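# Swap a fluorescent tube for an LED tube

## Task

Remove the old glass fluorescent tube from the light fixture and set it lying flat on the carton's floor. The carton is loose, and at the end it must rest flat with all of it on the bench. Seat the LED tube locked into both lampholders with its white side up. The glass tube must not break: it breaks if it moves fast while no gripper holds it (for example a drop of more than a few centimetres), if it moves fast while touching anything other than the robot, or if it hits the LED tube fast. Finally release everything and move the arms away.

## Robot and tools

Robot: two six-joint arms with parallel two-finger grippers, left_arm and right_arm, facing each other across a table. In the scene frame the origin is the table centre, the tabletop is at z = +0.020 m and +z is up. left_arm's base sits at about (-0.009, +0.465, +0.039) m, right_arm's at about (-0.014, -0.453, +0.039) m; each base frame has +z up. Arm names are not image sides. Hand positions, orientations and velocities in results are in each arm's own base frame and may be off by a few centimetres, more at long reach. Fixed cameras and the table use the scene frame.

Joint order (used in every row and every per-joint list): waist, wrist yaw, shoulder, wrist pitch, elbow, wrist roll. Note this is not base-to-tip order. Stated ranges (rad): waist -3.054..3.054, shoulder 0..3.142, elbow 0..2.356, wrist pitch -1.571..1.571, wrist yaw -1.571..1.571, wrist roll -3.142..3.142; true ends may differ by up to 0.028 rad.

A row is always 14 numbers in [-1, 1], one flat list covering both arms: left_arm's six joints then its opening, then right_arm's six joints then its opening. The joint numbers are scaled offsets, not poses: 1.0 equals 2.055 rad for waist, shoulder and elbow, and 4.263 rad for wrist pitch, wrist yaw and wrist roll. Offsets count from the "Joint targets" line as it stood when the action or move began, not from the previous row; sending the same offset again moves further. Zero for all six joints of an arm re-commands its current targets. The opening number is absolute: +1 fully open, empty fingers meet near -0.78, lower values change nothing. To keep a gripper as is, resend its present command (0 is a real command, half closed). Closing fully takes at least 0.6 s.

execute_actions(actions, cameras): actions is a list of actions; each action is a list of up to 15 rows, each row lasting 1/30 s; a short action repeats its last row to fill 15 steps (0.5 s). An action asking any joint to go more than 0.028 rad beyond its range is rejected for both arms; a malformed action, or a failing first action, rejects the whole call. An empty list just reports state. cameras selects images: omitted/null/["all"] gives all, [] gives none; unknown names void the call. Cameras: cam_head_left, cam_head_right, cam_high, cam_low, cam_left_wrist, cam_right_wrist, all 896x504.

move(target, speed, blend, opening_speed, blocking, cameras): target is one 14-number row or a list of up to 15 rows, same layout and scaling; every row is an offset from the same starting Joint targets, not from the previous row. All joints travel together, so grippers follow curves, with no collision avoidance. speed is rad/s for the joint with the longest way (0.01 to 7, default 0.5), one value or one per target. blend (rad) rounds corners of a list. opening_speed (0.2 or more, per second on the -1..+1 scale) ramps the fingers. Gripper changes in a later row take effect only once all joints have stopped there. blocking=false returns after about 0.5 s while the move continues. The result adds a "move:" line: done, off_target (resting over 0.03 rad from target), moving, held or fault, plus limits=held if steps were withheld. done does not mean nothing was touched. Faster moves and targets deeper past a contact press harder.

wait(seconds 0..10): lets time pass holding commands; a running move continues. stop(): brakes the current move, needing room. zoom_image(camera, region [x0,y0,x1,y1] pixels, at most 504x504) enlarges part of a camera's latest image. read_manual(section="licences") gives licence text only. finished_scene() ends the scene irreversibly.

Result lines: Joint positions and Joint velocities per arm (rad, rad/s) plus finger pad gap (m; 0.080 open); "within noise" when still. grip_measured uses the command scale; to hold a part, command about 0.08 below the reading at first contact. Joint torques are total drive outputs; External joint torques estimate outside load (a push toward larger angles lowers it). "joint sent to its limit", "joint command not followed" (clearance check altered targets), blocked, TORQUE FAULT (arm frozen 10 s), MOTOR HOT and OVER-TEMPERATURE FAULT may appear. Wrist depth gives a 7x7 grid of depths in mm (70-1000, "-" for none), rows separated by " / "; transparent things are invisible to it.

Limits: each control step a joint target may lead its measured angle by at most 0.368 rad (big joints) or 0.763 rad (wrist), and targets putting the gripper over 70 mm from its measured spot are scaled back, so large motions span several actions. Load limits (N m): waist 17.4, shoulder 21.6, elbow 21.5, wrist pitch 5.67, wrist yaw 5.65, wrist roll 5.3; held weight counts. end_effector_position is midway between fingers, 3-4 cm behind the tips; fingers point along gripper +x and close along y; only the last 1.5 cm of each inner face is flat.

Avoid: dropping or releasing the glass tube while it or the arm is moving, letting it touch the bench or fixture fast, fast contact between tubes, knocking the carton off the bench or tilting it, anything leaving the table, hard arm-to-arm contact (can end the scene), one gripper closing on the other's fingers, pushing stretched arms against obstacles (heats motors), and stops. Objects may occasionally be nudged. To end a push, command targets back past the measured positions.

Each tool is called after "Call:" as name([rows], argument=value, ...), one row to a line, values as JSON.

## Session

Call:
execute_actions(actions=[])

Scene clock: 0.00 s.
left_arm: end_effector_position=(+0.2116, +0.2075, +0.1729) grip_measured=+1.000 end_effector_quat_wxyz=(+0.879, -0.133, +0.427, -0.164) | right_arm: end_effector_position=(+0.0294, +0.2014, +0.1943) grip_measured=+0.982 end_effector_quat_wxyz=(+0.768, -0.358, +0.399, +0.349)
Joint names: [waist, wrist yaw, shoulder, wrist pitch, elbow, wrist roll]
Joint positions: left_arm=[1.137 0.77 1.705 -1.424 1.389 1.253 0.08] | right_arm=[1.79 0.502 1.135 -1.351 1.087 0.656 0.079]
Joint velocities: within noise
Joint torques (N m): no reading
External joint torques (N m): no reading
Heat: left arm: hottest wrist yaw 32 °C (+0.0 °C/min); right arm: hottest wrist roll 33 °C (+0.0 °C/min).
Wrist depth (mm): cam_left_wrist=[243 269 306 353 346 470 - / 234 257 291 334 326 454 565 / 224 244 276 314 313 414 - / 216 236 263 300 301 363 502 / 209 221 252 283 294 257 466 / - - 244 273 283 - - / - - 233 260 289 87 -] | cam_right_wrist=[864 96 273 298 327 363 404 / 232 226 121 296 327 354 396 / 232 230 129 295 316 351 387 / 234 236 153 293 314 344 385 / 231 83 178 292 307 100 358 / - 78 245 291 314 83 - / - 251 249 268 315 79 -]
Joint targets: left_arm=[1.137 0.771 1.704 -1.424 1.390 1.253] | right_arm=[1.790 0.504 1.132 -1.350 1.089 0.656]
Tool commands: left_gripper/opening=+1.0 right_gripper/opening=+0.982105

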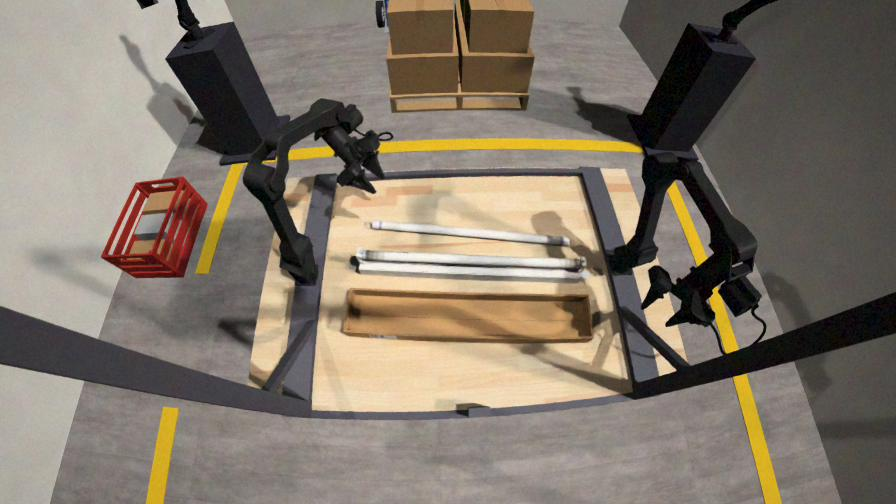

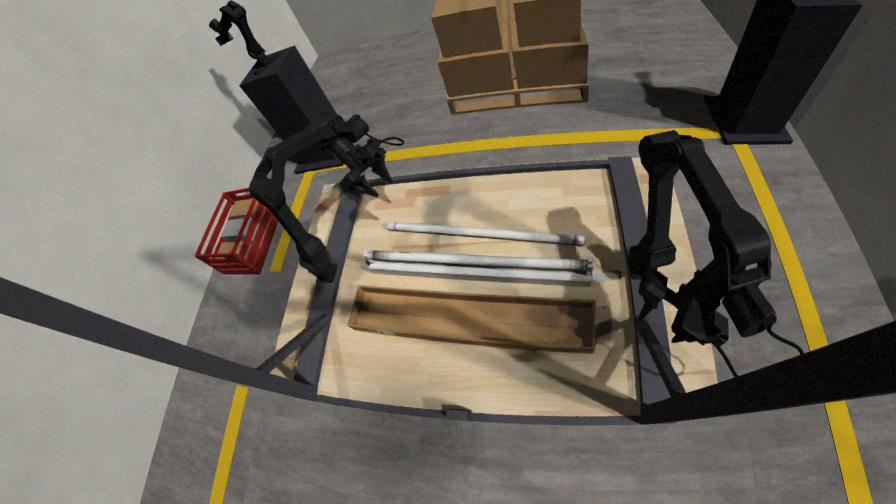

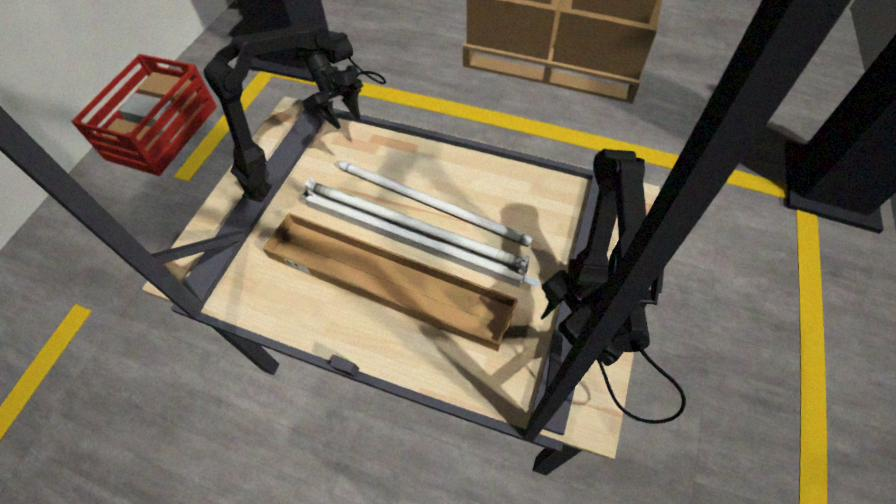

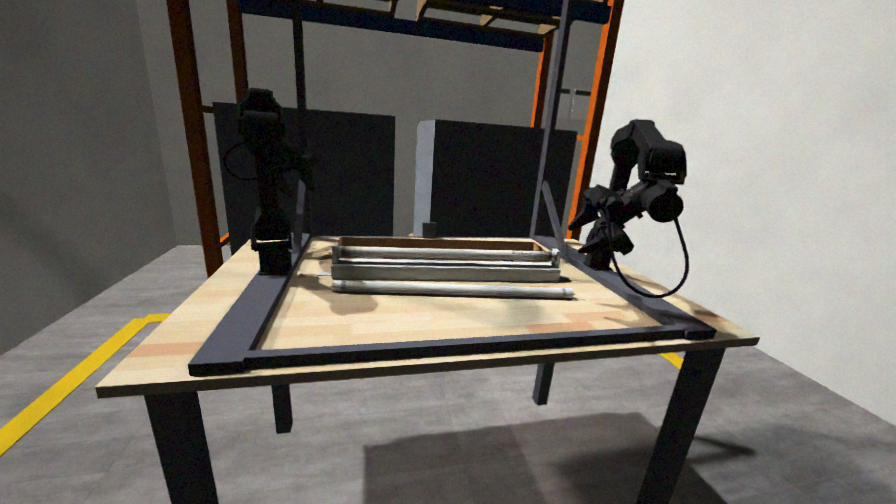

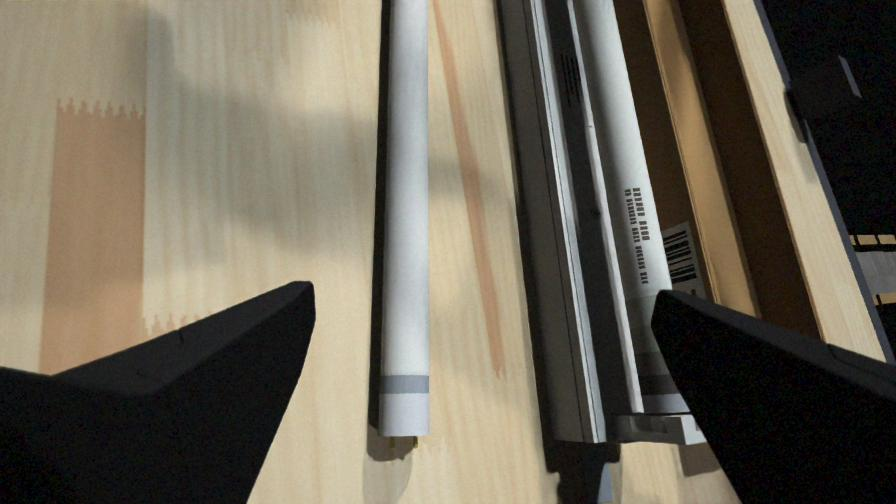

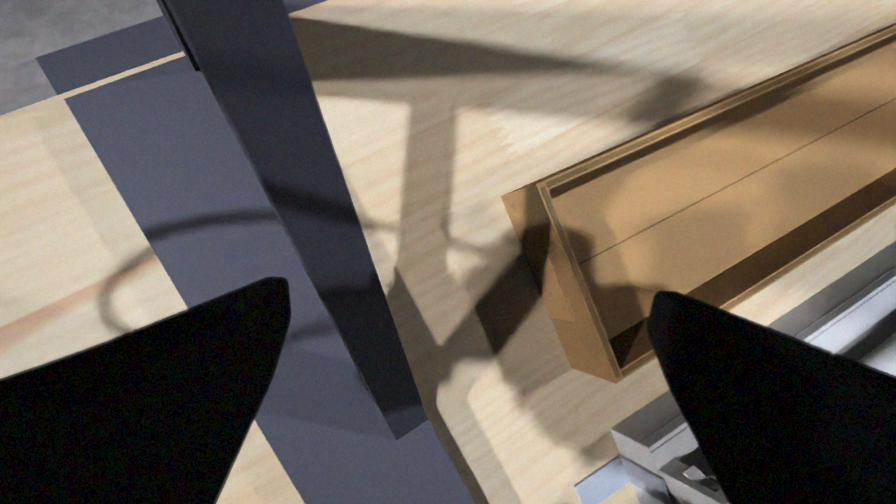

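Call:
zoom_image(camera="cam_head_left", region=[320, 200, 620, 360])

Call:
zoom_image(camera="cam_high", region=[250, 140, 560, 360])

Call:
zoom_image(camera="cam_low", region=[300, 220, 600, 320])

Call:
zoom_image(camera="cam_left_wrist", region=[350, 0, 750, 504])

Scaled by 1.680 from the camera's 896x504 image, which has a finer 1280x720 frame.

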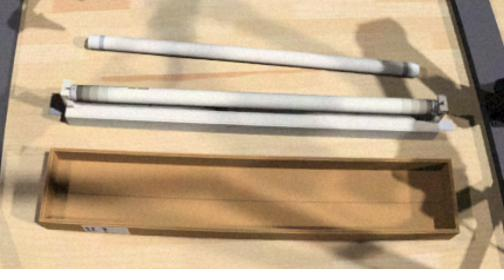

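Scaled by 1.626 from the camera's 896x504 image, which has a finer 1280x720 frame.

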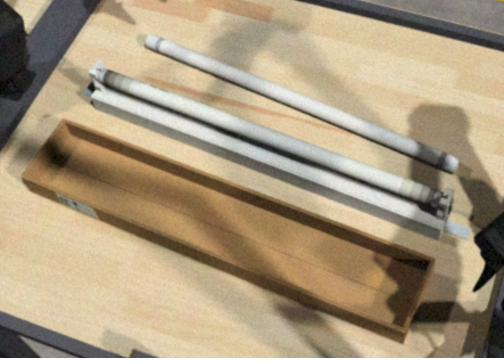

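Scaled by 1.680 from the camera's 896x504 image, which has a finer 1280x720 frame.

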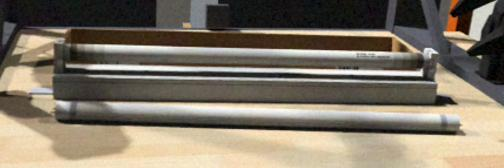

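Scaled by 1.000.

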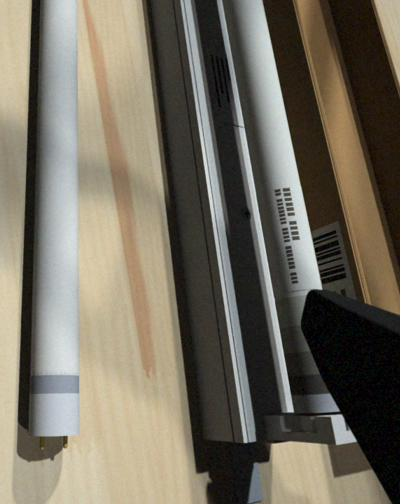

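Call:
move(target=[-0.4659, -0.1809, -0.1636, 0.0060, -0.0945, -0.2518, 1.0, -0.9749, -0.1182, 0.0949, -0.0136, 0.0365, -0.2040, 1.0], speed=1.2)

Scene clock: 178.83 s.
left_arm: end_effector_position=(+0.2167, +0.0392, +0.1610) grip_measured=+1.000 end_effector_quat_wxyz=(+0.706, -0.002, +0.708, -0.003) | right_arm: end_effector_position=(+0.2006, -0.0435, +0.1592) grip_measured=+0.982 end_effector_quat_wxyz=(+0.705, -0.001, +0.709, -0.001)
Joint names: [waist, wrist yaw, shoulder, wrist pitch, elbow, wrist roll]
Joint positions: left_arm=[0.183 0.006 1.379 -1.401 1.204 0.183 0.08] | right_arm=[-0.21 0.005 1.321 -1.407 1.153 -0.211 0.079]
Joint velocities: within noise
Joint torques (N m): left_arm=[-0.43 -0.25 -6.67 0.49 4.71 -0.11] | right_arm=[-0.18 -0.15 -3.44 0.21 8.26 -0.1]
External joint torques (N m): left_arm=[-0.43 -0.26 -2.44 0.16 -0.95 -0.11] | right_arm=[-0.19 -0.14 0.23 -0.1 2.78 -0.1]
Heat: left arm: hottest shoulder 31 °C (+1.0 °C/min); right arm: hottest elbow 34 °C (+1.0 °C/min).
Wrist depth (mm): cam_left_wrist=[212 200 215 183 188 214 215 / 224 211 226 195 225 225 230 / 237 227 240 200 242 236 240 / 251 253 256 180 258 253 253 / 265 263 267 185 278 105 248 / - - 293 296 299 - - / - - 293 294 298 87 -] | cam_right_wrist=[198 208 141 209 207 212 215 / 212 217 151 222 220 225 226 / 227 230 159 235 233 240 241 / 237 245 171 251 249 255 257 / 214 83 178 271 272 100 276 / - 78 291 293 297 83 - / - 283 284 287 293 79 -]
Joint targets: left_arm=[0.179 0.000 1.367 -1.399 1.196 0.180] | right_arm=[-0.214 0.000 1.328 -1.408 1.164 -0.214]
move: done

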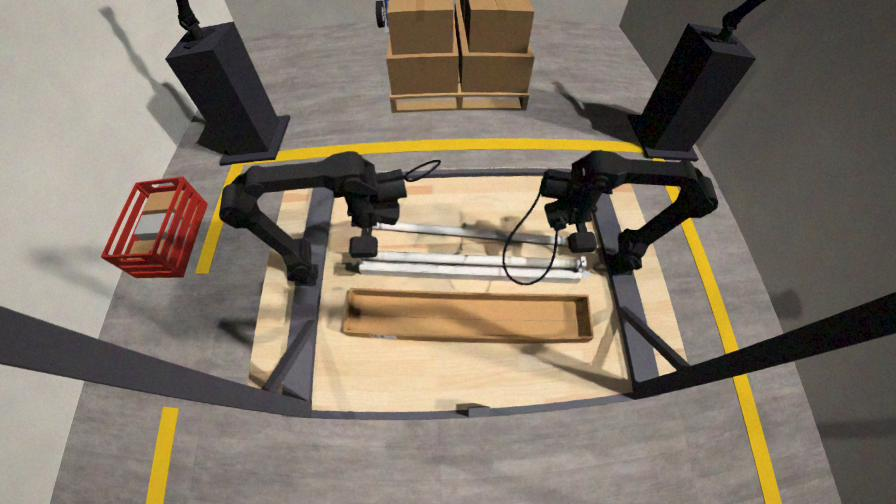

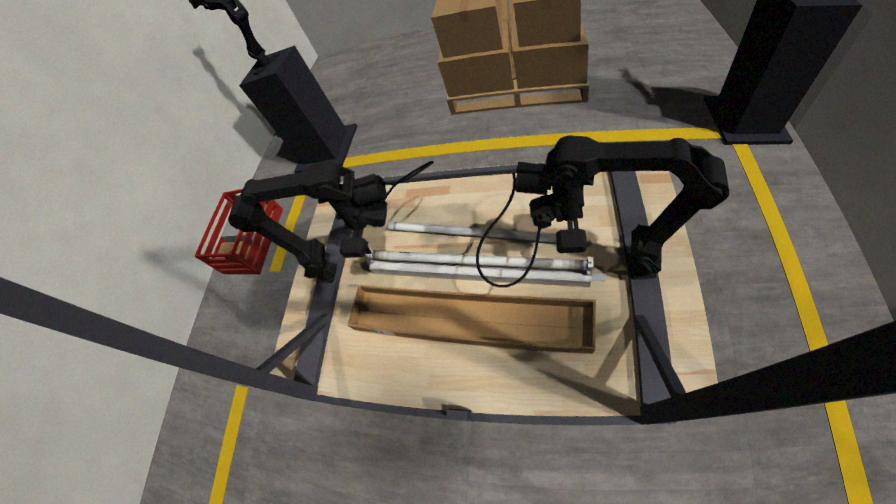

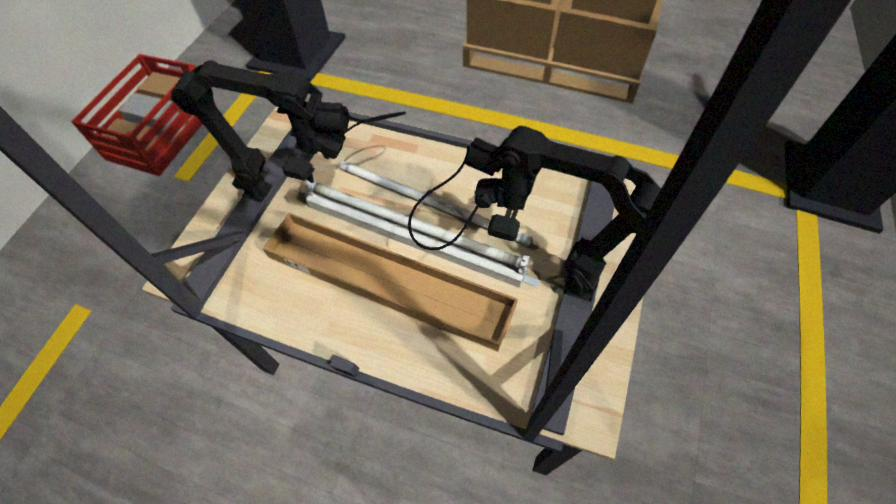

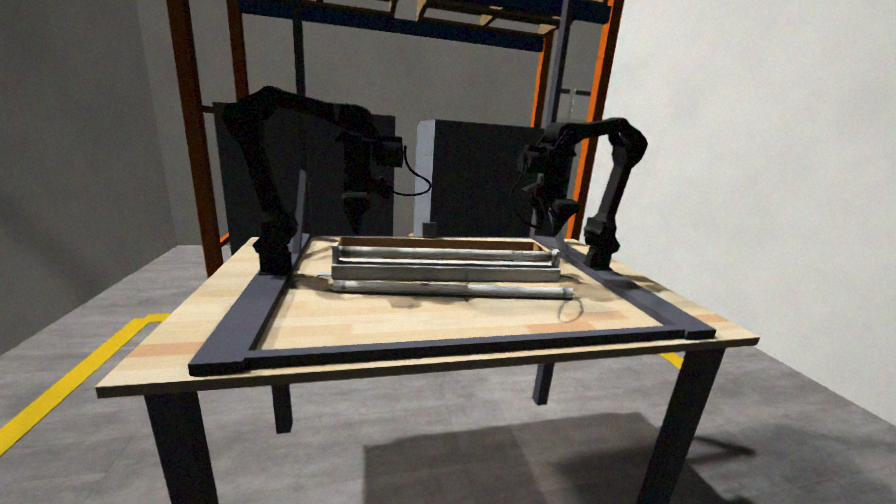

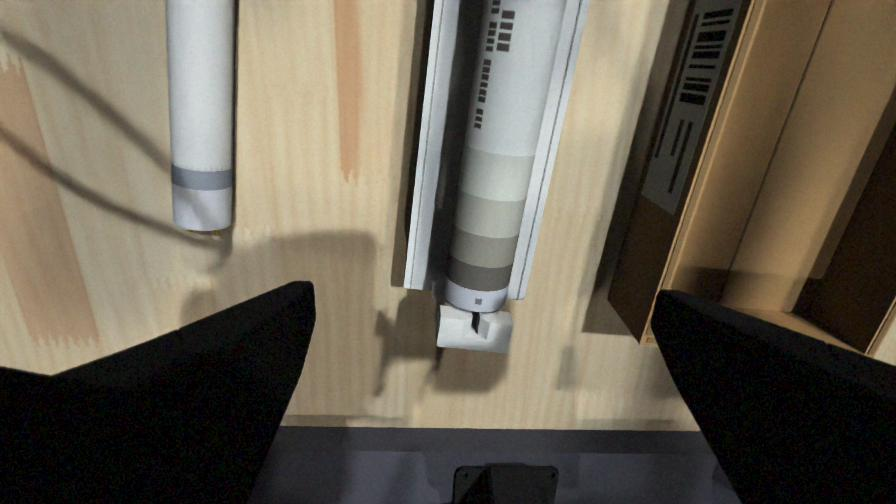

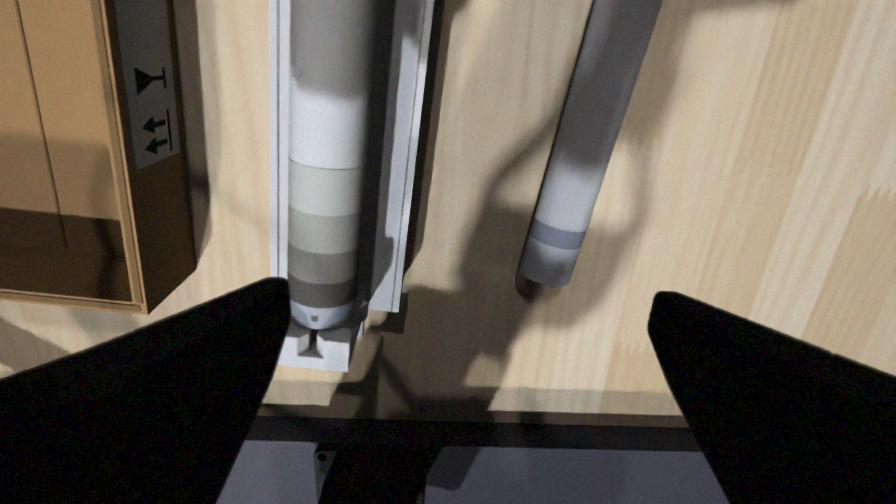

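Call:
zoom_image(camera="cam_left_wrist", region=[380, 180, 580, 380])

Call:
zoom_image(camera="cam_right_wrist", region=[240, 200, 440, 400])

Call:
zoom_image(camera="cam_left_wrist", region=[130, 130, 280, 260])

Call:
zoom_image(camera="cam_right_wrist", region=[490, 180, 640, 310])

Scaled by 2.520 from the camera's 896x504 image, which has a finer 1280x720 frame.

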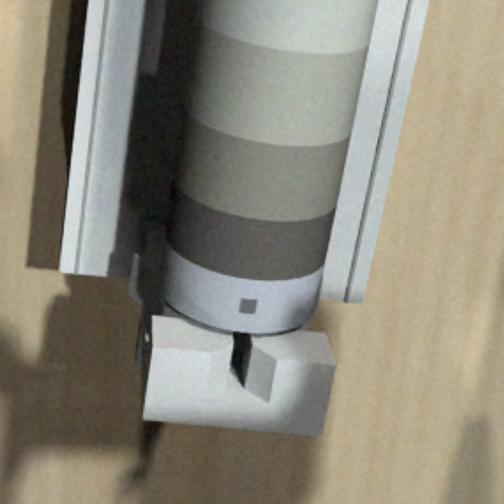

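Scaled by 2.520 from the camera's 896x504 image, which has a finer 1280x720 frame.

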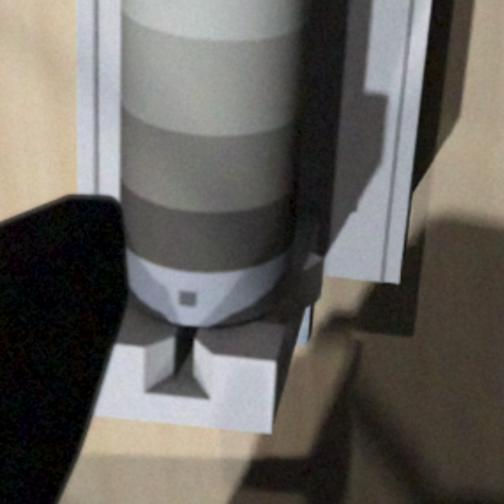

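Scaled by 3.360 from the camera's 896x504 image, which has a finer 1280x720 frame.

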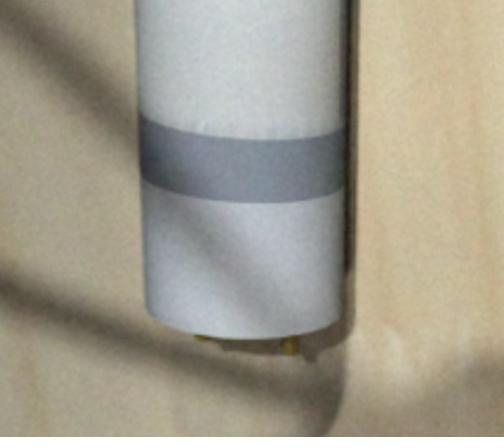

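Scaled by 3.360 from the camera's 896x504 image, which has a finer 1280x720 frame.

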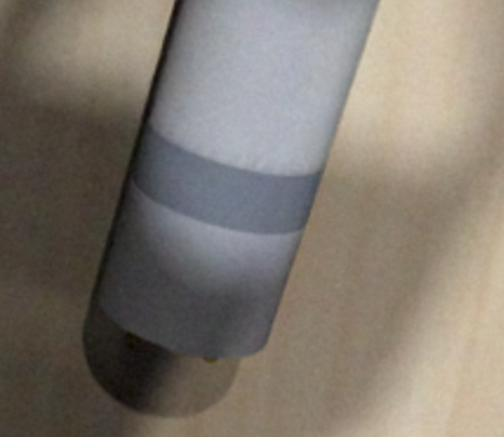

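Call:
move(target=[-0.0380, 0, 0.0999, 0.0340, 0.0290, 0.0066, 1.0, 0.1270, 0, 0.0649, 0.0347, -0.0064, 0.0863, 1.0], speed=0.5, cameras=["cam_left_wrist", "cam_right_wrist"])

Scene clock: 308.20 s.
left_arm: end_effector_position=(+0.2674, +0.0272, +0.1300) grip_measured=+1.000 end_effector_quat_wxyz=(+0.706, +0.032, +0.707, -0.037) | right_arm: end_effector_position=(+0.2424, +0.0102, +0.1323) grip_measured=+0.982 end_effector_quat_wxyz=(+0.709, +0.037, +0.703, -0.038)
Joint names: [waist, wrist yaw, shoulder, wrist pitch, elbow, wrist roll]
Joint positions: left_arm=[0.104 0.006 1.562 -1.256 1.246 0.202 0.08] | right_arm=[0.044 0.003 1.453 -1.262 1.153 0.15 0.079]
Joint velocities: within noise
Joint torques (N m): left_arm=[-0.32 -0.21 -5.4 0.49 6.76 0.19] | right_arm=[0.3 -0.11 -4.33 0.44 6.33 0.13]
External joint torques (N m): left_arm=[-0.32 -0.22 0.27 0.16 1.05 0.19] | right_arm=[0.29 -0.12 0.31 0.09 0.79 0.13]
Heat: left arm: hottest shoulder 31 °C (+0.0 °C/min); right arm: hottest elbow 39 °C (+1.0 °C/min).
Wrist depth (mm): cam_left_wrist=[180 181 186 123 185 185 187 / 193 191 196 128 198 187 199 / 205 192 208 132 210 203 209 / 219 202 221 139 222 219 222 / 230 200 231 150 242 105 234 / - - 254 161 259 - - / - - 275 172 282 87 -] | cam_right_wrist=[179 176 186 151 157 187 185 / 190 187 197 163 194 198 200 / 202 198 206 167 206 198 213 / 213 212 220 179 221 210 227 / 221 83 232 191 236 100 243 / - 78 249 167 257 83 - / - 269 276 172 278 79 -]
Joint targets: left_arm=[0.101 0.000 1.573 -1.254 1.256 0.207] | right_arm=[0.047 0.000 1.461 -1.260 1.151 0.154]
move: done
Images, in order (width x height): cam_left_wrist 896x504, cam_right_wrist 896x504.

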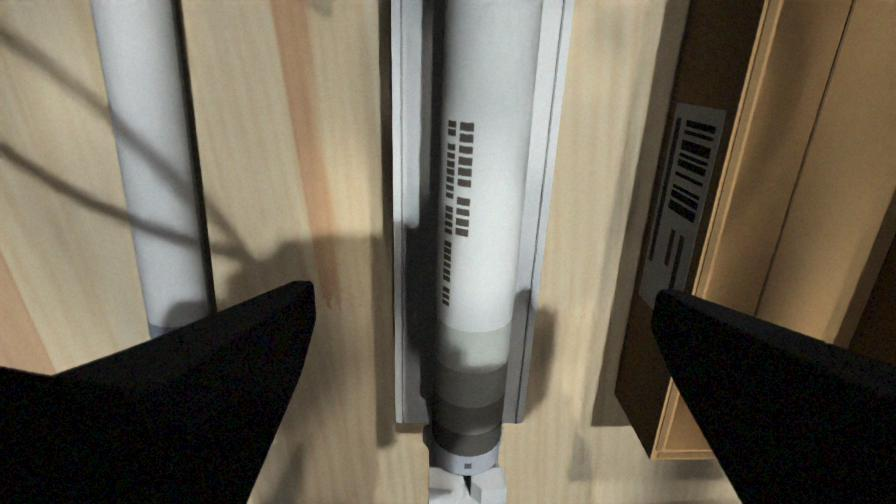

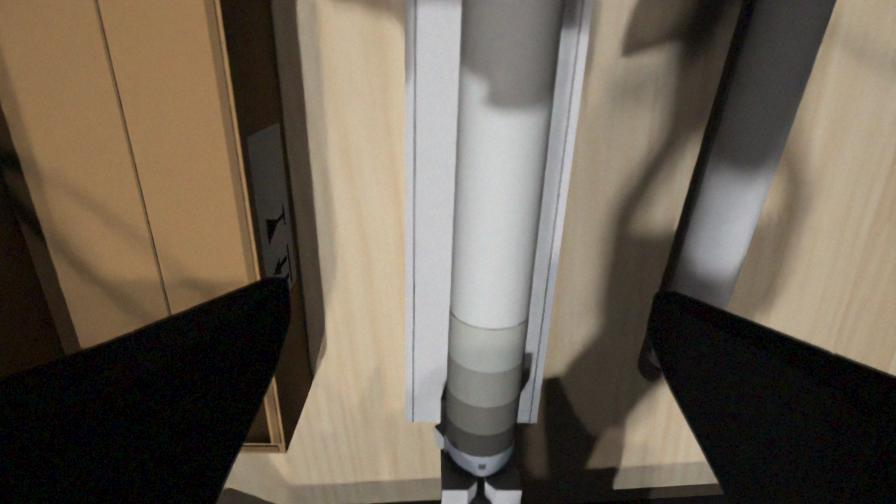

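Call:
move(target=[-0.0035, 0, 0.0080, 0.0329, -0.0602, 0.0016, 1.0, -0.0211, 0, 0.0096, 0.0347, -0.0628, -0.0099, 1.0], speed=0.4, cameras=["cam_left_wrist", "cam_right_wrist", "cam_low"])

Scene clock: 354.73 s.
left_arm: end_effector_position=(+0.2716, +0.0257, +0.0992) grip_measured=+1.000 end_effector_quat_wxyz=(+0.711, +0.038, +0.701, -0.041) | right_arm: end_effector_position=(+0.2438, +0.0013, +0.0966) grip_measured=+0.982 end_effector_quat_wxyz=(+0.710, +0.037, +0.702, -0.039)
Joint names: [waist, wrist yaw, shoulder, wrist pitch, elbow, wrist roll]
Joint positions: left_arm=[0.098 0.006 1.58 -1.116 1.14 0.209 0.08] | right_arm=[0.007 0.003 1.474 -1.115 1.029 0.115 0.079]
Joint velocities: within noise
Joint torques (N m): left_arm=[-0.32 -0.21 -5.7 0.52 4.7 0.19] | right_arm=[-0.12 -0.09 -4.82 0.45 5.89 -0.09]
External joint torques (N m): left_arm=[-0.3 -0.22 0.06 0.16 -0.94 0.19] | right_arm=[-0.12 -0.1 -0.09 0.08 0.39 -0.09]
Heat: left arm: hottest shoulder 32 °C (+1.0 °C/min); right arm: hottest elbow 35 °C (-4.0 °C/min).
Wrist depth (mm): cam_left_wrist=[138 158 159 125 159 161 155 / 145 167 168 97 137 167 163 / 151 175 177 100 176 173 175 / 160 185 188 107 187 173 189 / 194 174 196 114 199 105 197 / - - 214 121 218 - - / - - 230 131 236 201 -] | cam_right_wrist=[113 149 153 83 123 154 136 / 157 142 161 88 131 165 145 / 166 142 171 93 171 173 155 / 175 153 181 99 184 181 185 / - 83 192 107 195 100 200 / - 78 207 115 209 83 - / - 170 226 123 229 83 -]
Joint targets: left_arm=[0.094 0.000 1.589 -1.113 1.132 0.214] | right_arm=[0.004 0.000 1.481 -1.112 1.022 0.112]
move: done
Images, in order (width x height): cam_low 896x504, cam_left_wrist 896x504, cam_right_wrist 896x504.

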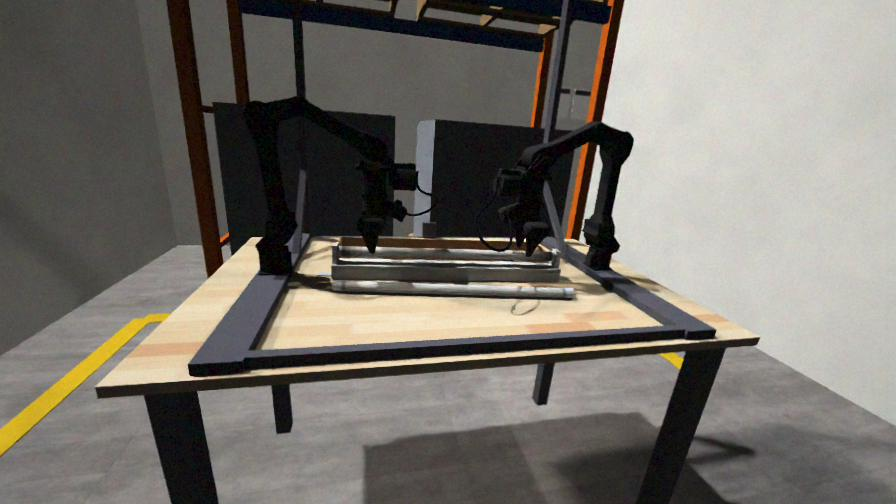

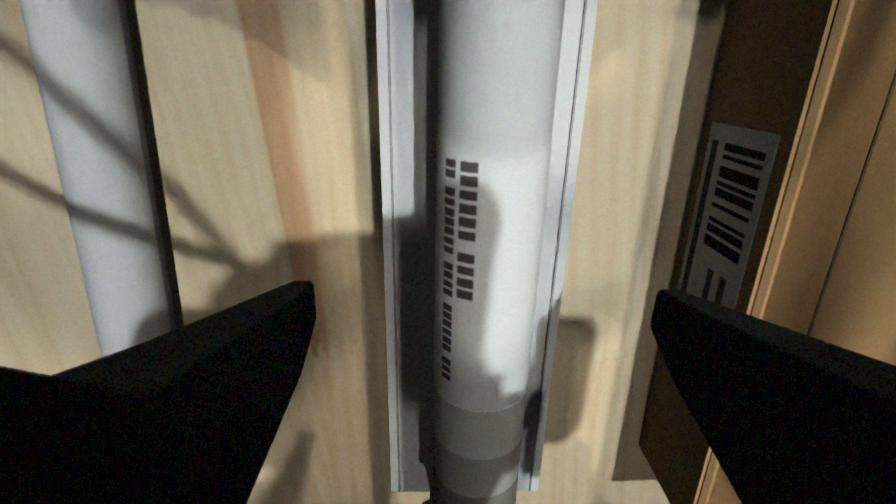

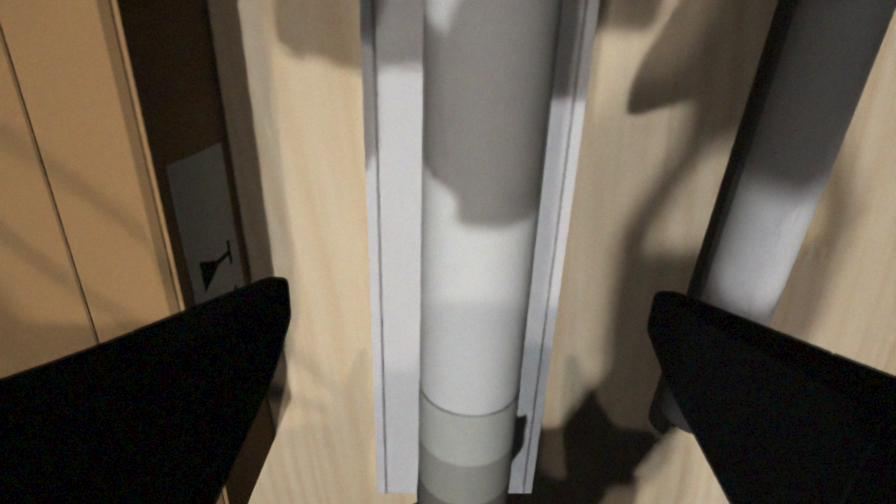

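Call:
move(target=[-0.0004, 0, 0.0100, 0.0240, -0.0401, -0.0002, 1.0, -0.0011, 0, 0.0103, 0.0242, -0.0398, -0.0005, 1.0], speed=0.3, cameras=["cam_left_wrist", "cam_right_wrist", "cam_low", "cam_head_left"])

Call:
zoom_image(camera="cam_low", region=[320, 200, 600, 320])

Scene clock: 400.97 s.
left_arm: end_effector_position=(+0.2705, +0.0254, +0.0741) grip_measured=+1.000 end_effector_quat_wxyz=(+0.711, +0.039, +0.701, -0.041) | right_arm: end_effector_position=(+0.2427, +0.0008, +0.0721) grip_measured=+0.982 end_effector_quat_wxyz=(+0.710, +0.037, +0.702, -0.039)
Joint names: [waist, wrist yaw, shoulder, wrist pitch, elbow, wrist roll]
Joint positions: left_arm=[0.097 0.006 1.6 -1.014 1.057 0.209 0.08] | right_arm=[0.005 0.003 1.495 -1.012 0.947 0.113 0.079]
Joint velocities: within noise
Joint torques (N m): left_arm=[-0.41 -0.21 -5.61 0.55 4.52 0.16] | right_arm=[-0.1 -0.07 -4.61 0.43 5.73 -0.08]
External joint torques (N m): left_arm=[-0.42 -0.22 0.14 0.18 -1 0.16] | right_arm=[-0.12 -0.07 0.17 0.08 0.37 -0.08]
Heat: left arm: hottest shoulder 31 °C (-1.0 °C/min); right arm: hottest elbow 33 °C (-3.0 °C/min).
Wrist depth (mm): cam_left_wrist=[135 136 136 - - 139 117 / 141 143 143 - 109 147 122 / 147 151 152 - 82 156 122 / 142 161 161 80 122 162 129 / 145 166 129 84 128 105 167 / - - 184 90 183 - - / - - 198 97 199 197 -] | cam_right_wrist=[- 129 129 - 101 133 131 / - 135 137 - 105 141 126 / - 143 145 - 145 150 129 / 110 143 154 - 115 159 137 / - 83 122 - 129 100 167 / - 78 179 82 177 83 - / - 172 193 89 193 83 -]
Joint targets: left_arm=[0.093 0.000 1.610 -1.011 1.049 0.214] | right_arm=[0.002 0.000 1.502 -1.009 0.940 0.110]
move: done
Images, in order (width x height): cam_head_left 896x504, cam_low 896x504, cam_left_wrist 896x504, cam_right_wrist 896x504.

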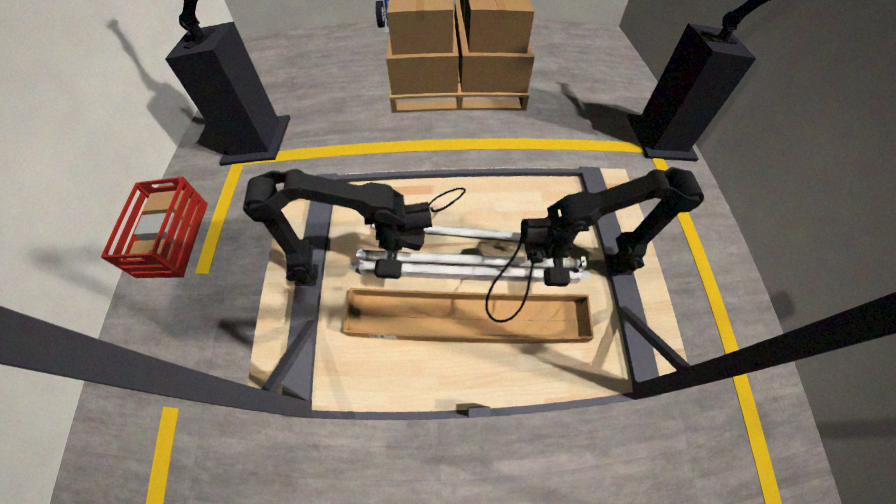

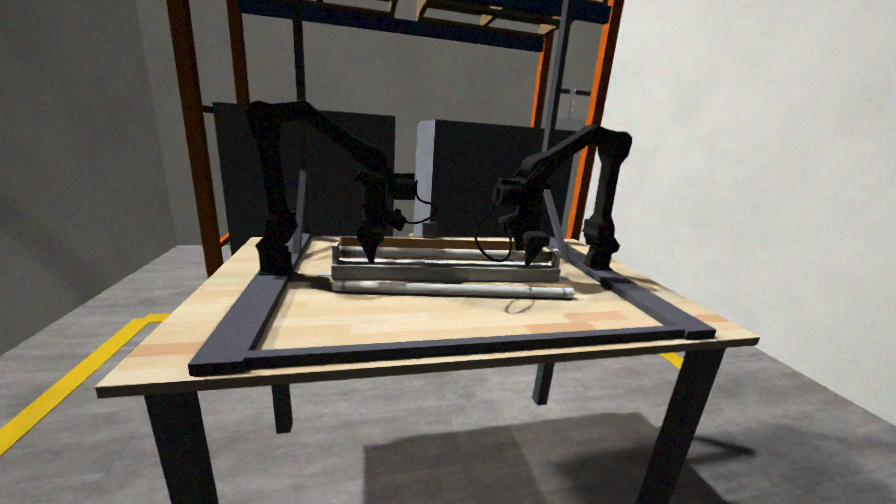

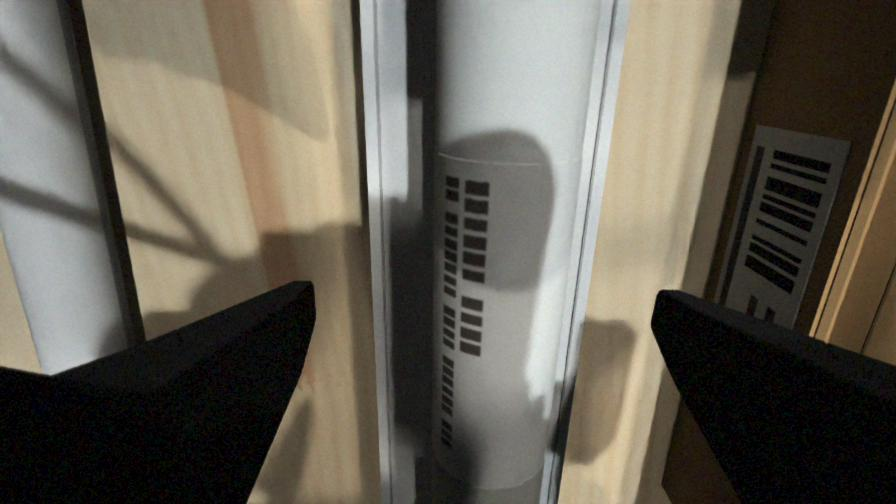

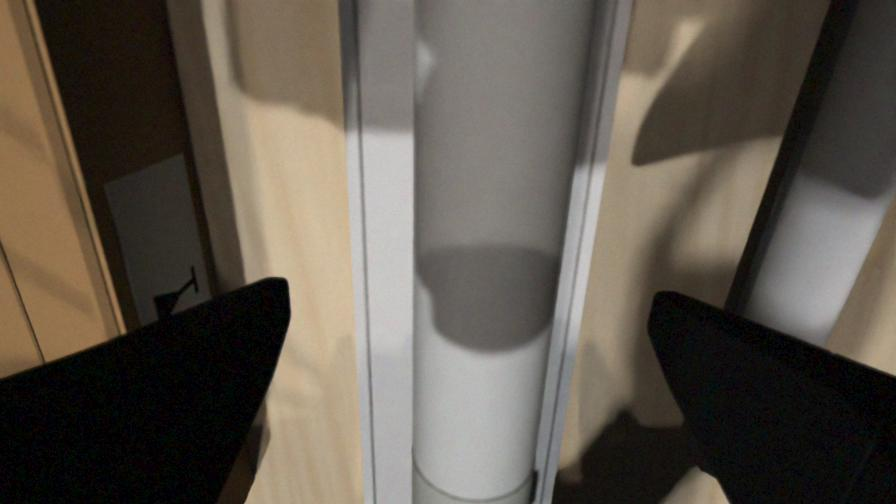

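Scaled by 1.800 from the camera's 896x504 image, which has a finer 1280x720 frame.

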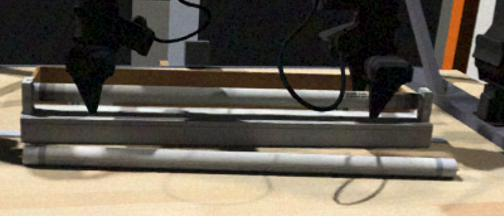

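Call:
move([
  [-0.0038, 0, -0.0012, -0.0029, 0.0048, -0.0018, 1.0, -0.0036, 0, -0.0012, -0.0029, 0.0048, -0.0017, 1.0],
  [-0.0038, 0, -0.0012, -0.0029, 0.0048, -0.0018, -0.26, -0.0036, 0, -0.0012, -0.0029, 0.0048, -0.0017, -0.26],
], speed=0.3, opening_speed=0.8, cameras=["cam_left_wrist", "cam_right_wrist"])

Scene clock: 435.23 s.
left_arm: end_effector_position=(+0.2690, +0.0238, +0.0741) grip_measured=-0.225 end_effector_quat_wxyz=(+0.708, +0.041, +0.703, -0.042) | right_arm: end_effector_position=(+0.2406, -0.0004, +0.0720) grip_measured=-0.247 end_effector_quat_wxyz=(+0.707, +0.038, +0.706, -0.037)
Joint names: [waist, wrist yaw, shoulder, wrist pitch, elbow, wrist roll]
Joint positions: left_arm=[0.089 0.002 1.6 -1.021 1.057 0.206 0.025] | right_arm=[-0.003 -0.002 1.495 -1.021 0.946 0.103 0.024]
Joint velocities: within noise
Joint torques (N m): left_arm=[-0.43 -0.06 -5.91 0.22 5.64 -0.01] | right_arm=[-0.21 0.07 -4.88 0.23 6.91 -0.02]
External joint torques (N m): left_arm=[-0.42 -0.07 -0.17 -0.11 0.18 -0.01] | right_arm=[-0.23 0.07 -0.18 -0.09 1.64 -0.02]
Heat: left arm: hottest shoulder 32 °C (+1.0 °C/min); right arm: hottest elbow 32 °C (-2.0 °C/min).
Wrist depth (mm): cam_left_wrist=[135 136 136 - 105 139 116 / 141 143 143 - 109 146 116 / 147 151 152 84 117 155 121 / 142 161 162 87 124 163 127 / 147 171 170 84 86 171 167 / - - - 89 87 - - / - - - 93 79 - -] | cam_right_wrist=[- 129 129 - 100 133 130 / - 135 137 - 106 140 125 / - 143 145 - 113 149 128 / 110 144 157 - 117 159 136 / - 145 163 - 86 166 146 / - - - 83 82 - 181 / - - - 89 - - -]
Joint targets: left_arm=[0.085 0.000 1.607 -1.023 1.059 0.206] | right_arm=[-0.006 0.000 1.499 -1.022 0.950 0.103]
move: done
Images, in order (width x height): cam_left_wrist 896x504, cam_right_wrist 896x504.

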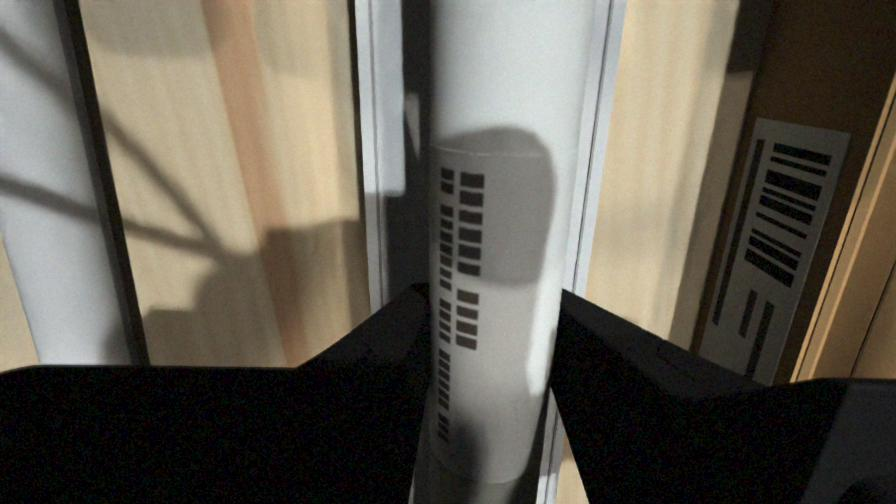

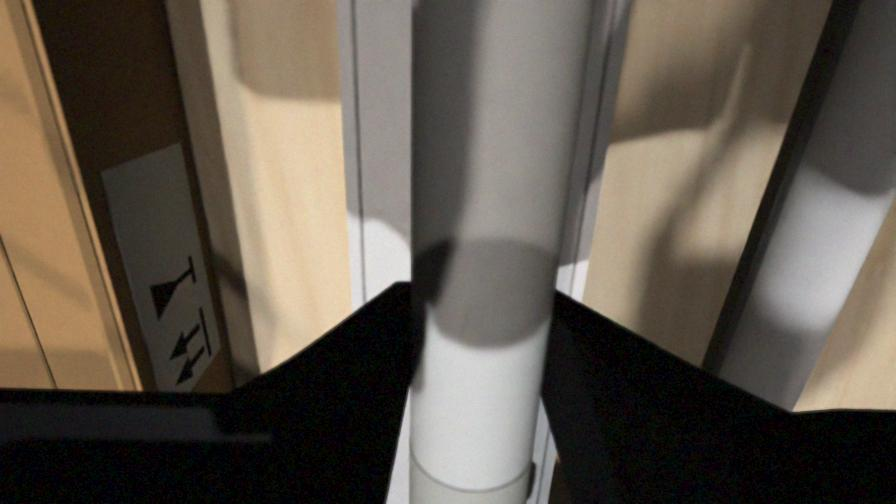

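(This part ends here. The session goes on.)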